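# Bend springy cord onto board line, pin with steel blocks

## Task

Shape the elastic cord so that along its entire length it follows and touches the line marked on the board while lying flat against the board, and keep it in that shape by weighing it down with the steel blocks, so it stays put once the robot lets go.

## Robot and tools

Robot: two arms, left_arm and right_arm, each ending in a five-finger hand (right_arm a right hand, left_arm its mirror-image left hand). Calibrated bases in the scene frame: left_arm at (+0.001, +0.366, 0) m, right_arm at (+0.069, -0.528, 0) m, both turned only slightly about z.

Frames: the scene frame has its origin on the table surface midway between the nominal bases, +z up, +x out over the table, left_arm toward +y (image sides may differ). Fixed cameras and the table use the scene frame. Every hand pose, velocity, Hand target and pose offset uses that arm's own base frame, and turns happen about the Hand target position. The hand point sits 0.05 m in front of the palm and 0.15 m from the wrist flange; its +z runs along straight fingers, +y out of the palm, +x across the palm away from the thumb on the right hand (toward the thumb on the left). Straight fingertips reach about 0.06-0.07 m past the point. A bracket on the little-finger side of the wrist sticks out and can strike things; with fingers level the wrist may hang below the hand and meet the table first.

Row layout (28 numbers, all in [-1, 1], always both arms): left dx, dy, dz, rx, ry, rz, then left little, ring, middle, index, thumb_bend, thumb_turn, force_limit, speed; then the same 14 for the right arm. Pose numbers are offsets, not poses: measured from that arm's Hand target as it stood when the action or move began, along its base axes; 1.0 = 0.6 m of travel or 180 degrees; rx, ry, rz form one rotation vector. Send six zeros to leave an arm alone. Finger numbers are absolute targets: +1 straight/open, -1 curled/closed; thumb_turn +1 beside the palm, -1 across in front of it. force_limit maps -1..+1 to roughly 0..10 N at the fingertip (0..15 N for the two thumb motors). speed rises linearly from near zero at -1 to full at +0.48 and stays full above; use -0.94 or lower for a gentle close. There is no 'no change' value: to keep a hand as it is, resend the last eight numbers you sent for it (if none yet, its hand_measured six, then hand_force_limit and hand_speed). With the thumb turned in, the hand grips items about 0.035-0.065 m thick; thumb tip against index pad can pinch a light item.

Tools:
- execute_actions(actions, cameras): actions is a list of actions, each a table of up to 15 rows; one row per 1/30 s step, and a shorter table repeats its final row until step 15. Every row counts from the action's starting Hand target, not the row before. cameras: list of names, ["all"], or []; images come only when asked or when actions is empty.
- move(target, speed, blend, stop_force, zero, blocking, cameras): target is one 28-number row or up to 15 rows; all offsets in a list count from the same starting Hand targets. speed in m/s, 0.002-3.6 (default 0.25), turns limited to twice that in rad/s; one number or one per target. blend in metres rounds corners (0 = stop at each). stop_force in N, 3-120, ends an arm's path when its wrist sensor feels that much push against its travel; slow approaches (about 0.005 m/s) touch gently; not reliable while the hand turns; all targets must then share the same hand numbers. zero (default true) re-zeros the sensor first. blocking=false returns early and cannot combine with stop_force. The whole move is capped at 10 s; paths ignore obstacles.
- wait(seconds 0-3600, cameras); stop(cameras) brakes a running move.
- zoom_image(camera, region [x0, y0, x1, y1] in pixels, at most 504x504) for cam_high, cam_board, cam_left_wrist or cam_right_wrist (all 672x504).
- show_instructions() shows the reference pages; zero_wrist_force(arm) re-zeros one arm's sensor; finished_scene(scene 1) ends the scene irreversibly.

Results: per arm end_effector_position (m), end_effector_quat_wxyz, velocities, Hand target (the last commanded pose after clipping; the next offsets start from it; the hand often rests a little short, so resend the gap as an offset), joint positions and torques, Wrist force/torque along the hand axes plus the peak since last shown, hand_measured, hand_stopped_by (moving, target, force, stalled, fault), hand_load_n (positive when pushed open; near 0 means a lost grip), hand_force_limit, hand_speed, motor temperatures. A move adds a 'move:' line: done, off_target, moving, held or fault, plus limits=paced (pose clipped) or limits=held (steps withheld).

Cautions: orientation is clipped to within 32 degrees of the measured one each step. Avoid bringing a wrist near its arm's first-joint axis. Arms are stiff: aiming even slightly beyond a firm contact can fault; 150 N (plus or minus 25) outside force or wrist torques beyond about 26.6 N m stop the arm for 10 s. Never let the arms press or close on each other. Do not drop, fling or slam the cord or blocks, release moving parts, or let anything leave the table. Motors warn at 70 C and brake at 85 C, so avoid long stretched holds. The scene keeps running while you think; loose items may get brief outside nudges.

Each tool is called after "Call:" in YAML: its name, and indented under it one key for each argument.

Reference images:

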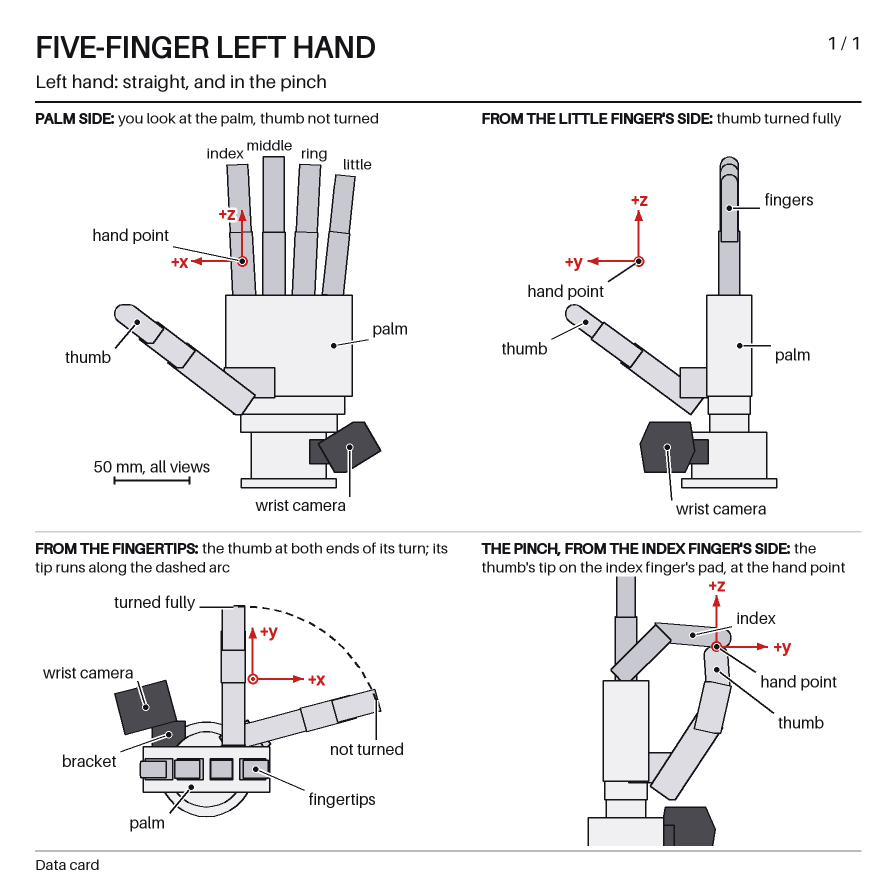

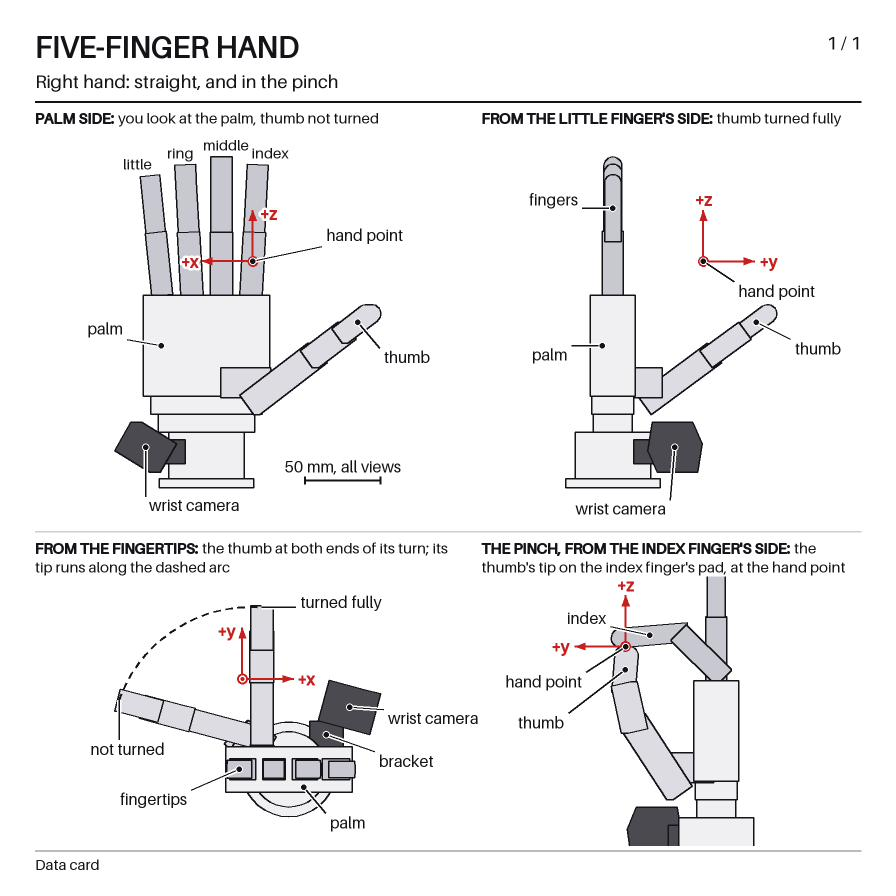

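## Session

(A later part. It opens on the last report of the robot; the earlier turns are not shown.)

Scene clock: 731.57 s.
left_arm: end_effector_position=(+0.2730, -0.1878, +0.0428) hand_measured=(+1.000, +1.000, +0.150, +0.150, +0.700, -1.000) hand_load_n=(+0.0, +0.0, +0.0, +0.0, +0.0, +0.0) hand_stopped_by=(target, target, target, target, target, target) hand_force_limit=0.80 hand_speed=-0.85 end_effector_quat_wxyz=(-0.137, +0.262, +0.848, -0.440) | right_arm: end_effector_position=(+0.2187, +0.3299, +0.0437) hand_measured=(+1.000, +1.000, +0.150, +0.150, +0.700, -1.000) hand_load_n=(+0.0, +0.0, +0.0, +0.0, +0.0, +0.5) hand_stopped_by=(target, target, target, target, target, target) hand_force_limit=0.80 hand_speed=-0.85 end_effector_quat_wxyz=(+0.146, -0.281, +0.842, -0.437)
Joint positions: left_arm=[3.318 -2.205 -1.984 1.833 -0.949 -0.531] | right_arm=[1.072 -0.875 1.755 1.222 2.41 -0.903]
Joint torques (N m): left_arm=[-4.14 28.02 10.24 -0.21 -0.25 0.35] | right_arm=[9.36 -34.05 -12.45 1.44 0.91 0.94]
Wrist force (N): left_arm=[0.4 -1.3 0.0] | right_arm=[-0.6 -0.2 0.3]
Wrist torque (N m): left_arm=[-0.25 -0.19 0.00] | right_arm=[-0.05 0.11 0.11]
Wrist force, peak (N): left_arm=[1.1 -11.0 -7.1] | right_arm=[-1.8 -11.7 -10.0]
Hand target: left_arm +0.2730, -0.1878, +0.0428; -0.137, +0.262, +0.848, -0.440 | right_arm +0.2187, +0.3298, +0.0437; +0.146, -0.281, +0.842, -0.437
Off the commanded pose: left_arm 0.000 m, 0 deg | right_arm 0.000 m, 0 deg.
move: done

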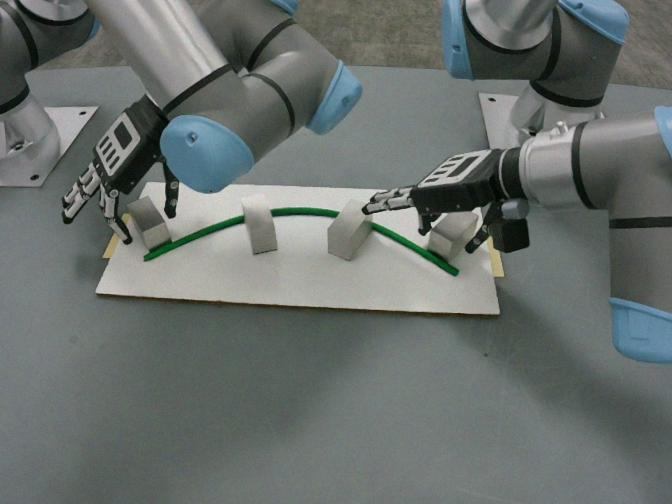

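Call:
move:
  target:
    - [0,0,0.012,0,0,0,1,1,0.3,0.3,0.9,-1,0.8,-0.7,0,0,0.012,0,0,0,1,1,0.3,0.3,0.9,-1,0.8,-0.7]
    - [0,0,0.13,0,0,0,1,1,0.3,0.3,0.9,-1,0.8,-0.7,0,0,0.13,0,0,0,1,1,0.3,0.3,0.9,-1,0.8,-0.7]
  speed: [0.03,0.1]
  cameras: ["cam_board"]

Call:
zoom_image:
  camera: "cam_board"
  region: [135, 205, 215, 275]

Call:
zoom_image:
  camera: "cam_board"
  region: [200, 190, 290, 250]

Call:
zoom_image:
  camera: "cam_board"
  region: [270, 190, 345, 240]

Call:
zoom_image:
  camera: "cam_board"
  region: [365, 210, 465, 285]

Scene clock: 735.23 s.
left_arm: end_effector_position=(+0.2731, -0.1879, +0.1207) hand_measured=(+1.000, +1.000, +0.300, +0.300, +0.900, -1.000) hand_load_n=(+0.0, +0.0, +0.0, +0.0, +0.0, +0.0) hand_stopped_by=(target, target, target, target, target, target) hand_force_limit=0.80 hand_speed=-0.70 end_effector_quat_wxyz=(-0.137, +0.262, +0.848, -0.440) | right_arm: end_effector_position=(+0.2188, +0.3299, +0.1217) hand_measured=(+1.000, +1.000, +0.300, +0.300, +0.900, -1.000) hand_load_n=(+0.0, +0.0, +0.0, +0.0, +0.0, +0.0) hand_stopped_by=(target, target, target, target, target, target) hand_force_limit=0.80 hand_speed=-0.70 end_effector_quat_wxyz=(+0.146, -0.281, +0.842, -0.437)
Joint positions: left_arm=[3.318 -2.042 -1.962 1.649 -0.949 -0.531] | right_arm=[1.072 -1.009 1.725 1.385 2.41 -0.903]
Joint torques (N m): left_arm=[5.66 39.7 4.22 -3.87 -0.17 0.7] | right_arm=[-0.33 -37.71 -8.22 3.53 0.62 0.98]
Wrist force (N): left_arm=[0.1 -1.3 -0.2] | right_arm=[-0.5 -0.3 0.3]
Wrist torque (N m): left_arm=[-0.27 -0.14 0.00] | right_arm=[-0.07 0.12 0.11]
Wrist force, peak (N): left_arm=[0.1 -2.2 -0.6] | right_arm=[-0.5 0.9 1.2]
Hand target: left_arm +0.2730, -0.1878, +0.1208; -0.137, +0.262, +0.848, -0.440 | right_arm +0.2187, +0.3298, +0.1217; +0.146, -0.281, +0.842, -0.437
Off the commanded pose: left_arm 0.000 m, 0 deg | right_arm 0.000 m, 0 deg.
move: done

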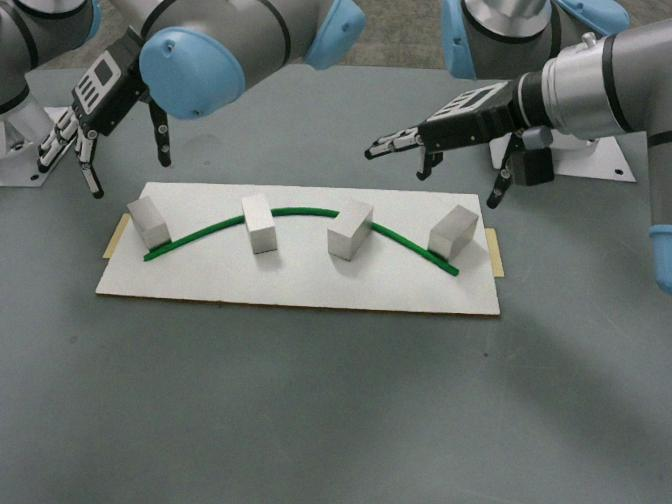

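Scaled by 6.300.

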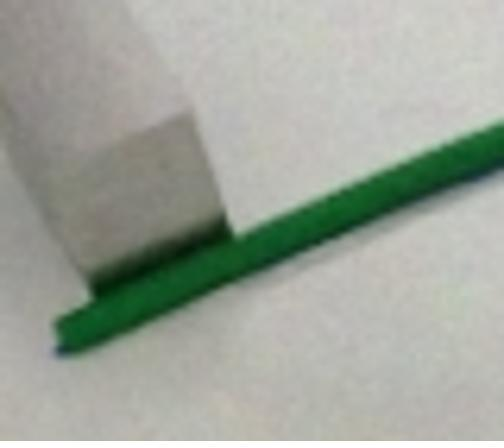

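Scaled by 5.600.

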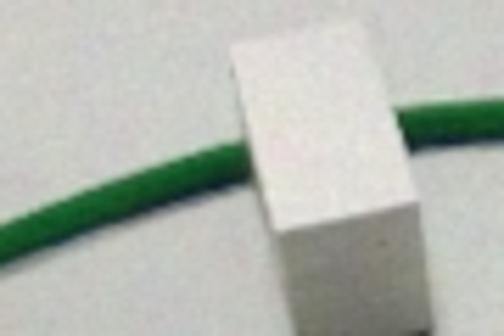

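Scaled by 6.720.

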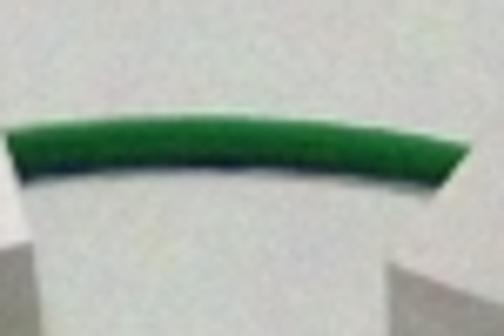

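Scaled by 5.040.

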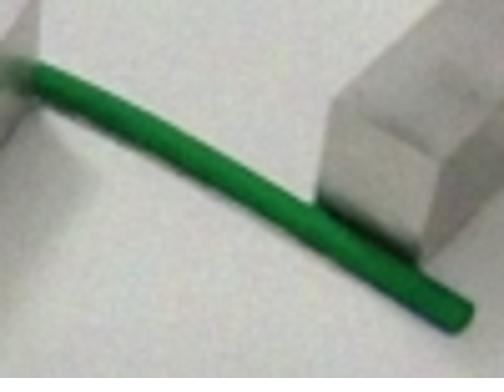

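Call:
move:
  target: [-0.05,0.1,0.05,0,0,0,1,1,0.3,0.3,0.9,-1,0.8,-0.7,-0.15,0.05,0.05,0,0,0,1,1,0.3,0.3,0.9,-1,0.8,-0.7]
  speed: 0.12
  cameras: ["cam_board","cam_high"]

Call:
zoom_image:
  camera: "cam_board"
  region: [130, 185, 300, 280]

Call:
zoom_image:
  camera: "cam_board"
  region: [300, 185, 470, 280]

Scene clock: 741.03 s.
left_arm: end_effector_position=(+0.2430, -0.1279, +0.1508) hand_measured=(+1.000, +1.000, +0.300, +0.300, +0.900, -1.000) hand_load_n=(+0.0, -0.5, +0.0, +0.0, +0.0, +0.0) hand_stopped_by=(target, target, target, target, target, target) hand_force_limit=0.80 hand_speed=-0.70 end_effector_quat_wxyz=(-0.137, +0.262, +0.848, -0.440) | right_arm: end_effector_position=(+0.1288, +0.3599, +0.1517) hand_measured=(+1.000, +1.000, +0.300, +0.300, +0.900, -1.000) hand_load_n=(+0.0, +0.0, +0.0, +0.0, +0.0, +0.0) hand_stopped_by=(target, target, target, target, target, target) hand_force_limit=0.80 hand_speed=-0.70 end_effector_quat_wxyz=(+0.146, -0.281, +0.842, -0.437)
Joint positions: left_arm=[3.501 -1.919 -2.07 1.556 -1.084 -0.384] | right_arm=[1.283 -1.011 1.677 1.607 2.287 -0.66]
Joint torques (N m): left_arm=[5.96 27.84 15.7 -0.86 0.23 0.4] | right_arm=[4.41 -35.61 -10.03 3.07 0.5 0.85]
Wrist force (N): left_arm=[0.5 -1.2 0.0] | right_arm=[-0.9 0.0 0.2]
Wrist torque (N m): left_arm=[-0.27 -0.14 0.00] | right_arm=[0.02 0.20 0.06]
Wrist force, peak (N): left_arm=[1.1 -1.2 -0.4] | right_arm=[-1.2 -0.3 1.6]
Hand target: left_arm +0.2430, -0.1278, +0.1508; -0.137, +0.262, +0.848, -0.440 | right_arm +0.1287, +0.3598, +0.1517; +0.146, -0.281, +0.842, -0.437
Off the commanded pose: left_arm 0.000 m, 0 deg | right_arm 0.000 m, 0 deg.
move: done
Images, in order (width x height): cam_high 672x504, cam_board 672x504.

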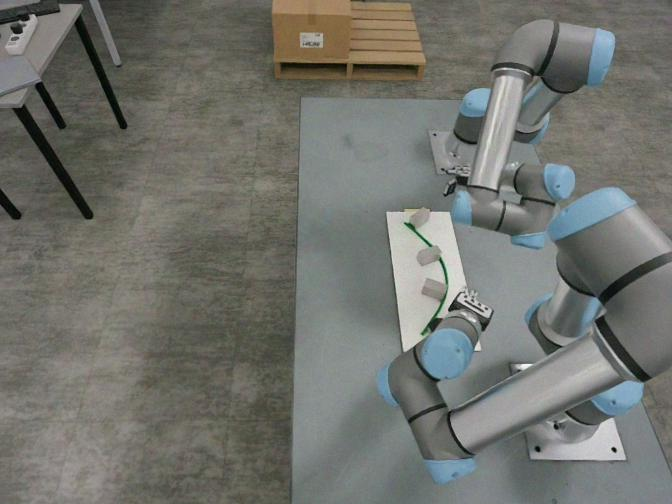

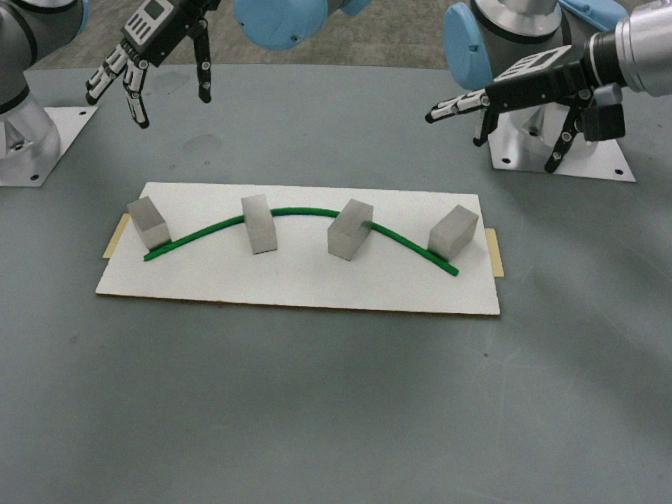

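Scaled by 2.965.

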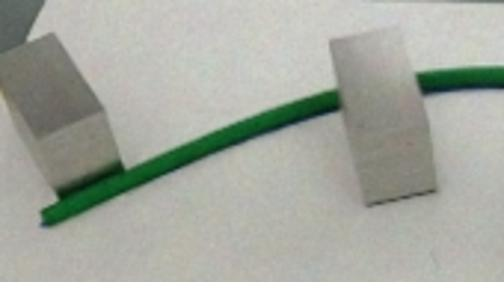

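Scaled by 2.965.

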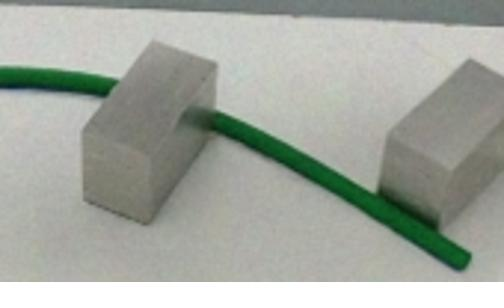

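Call:
finished_scene:

The scene is finished: the task was done.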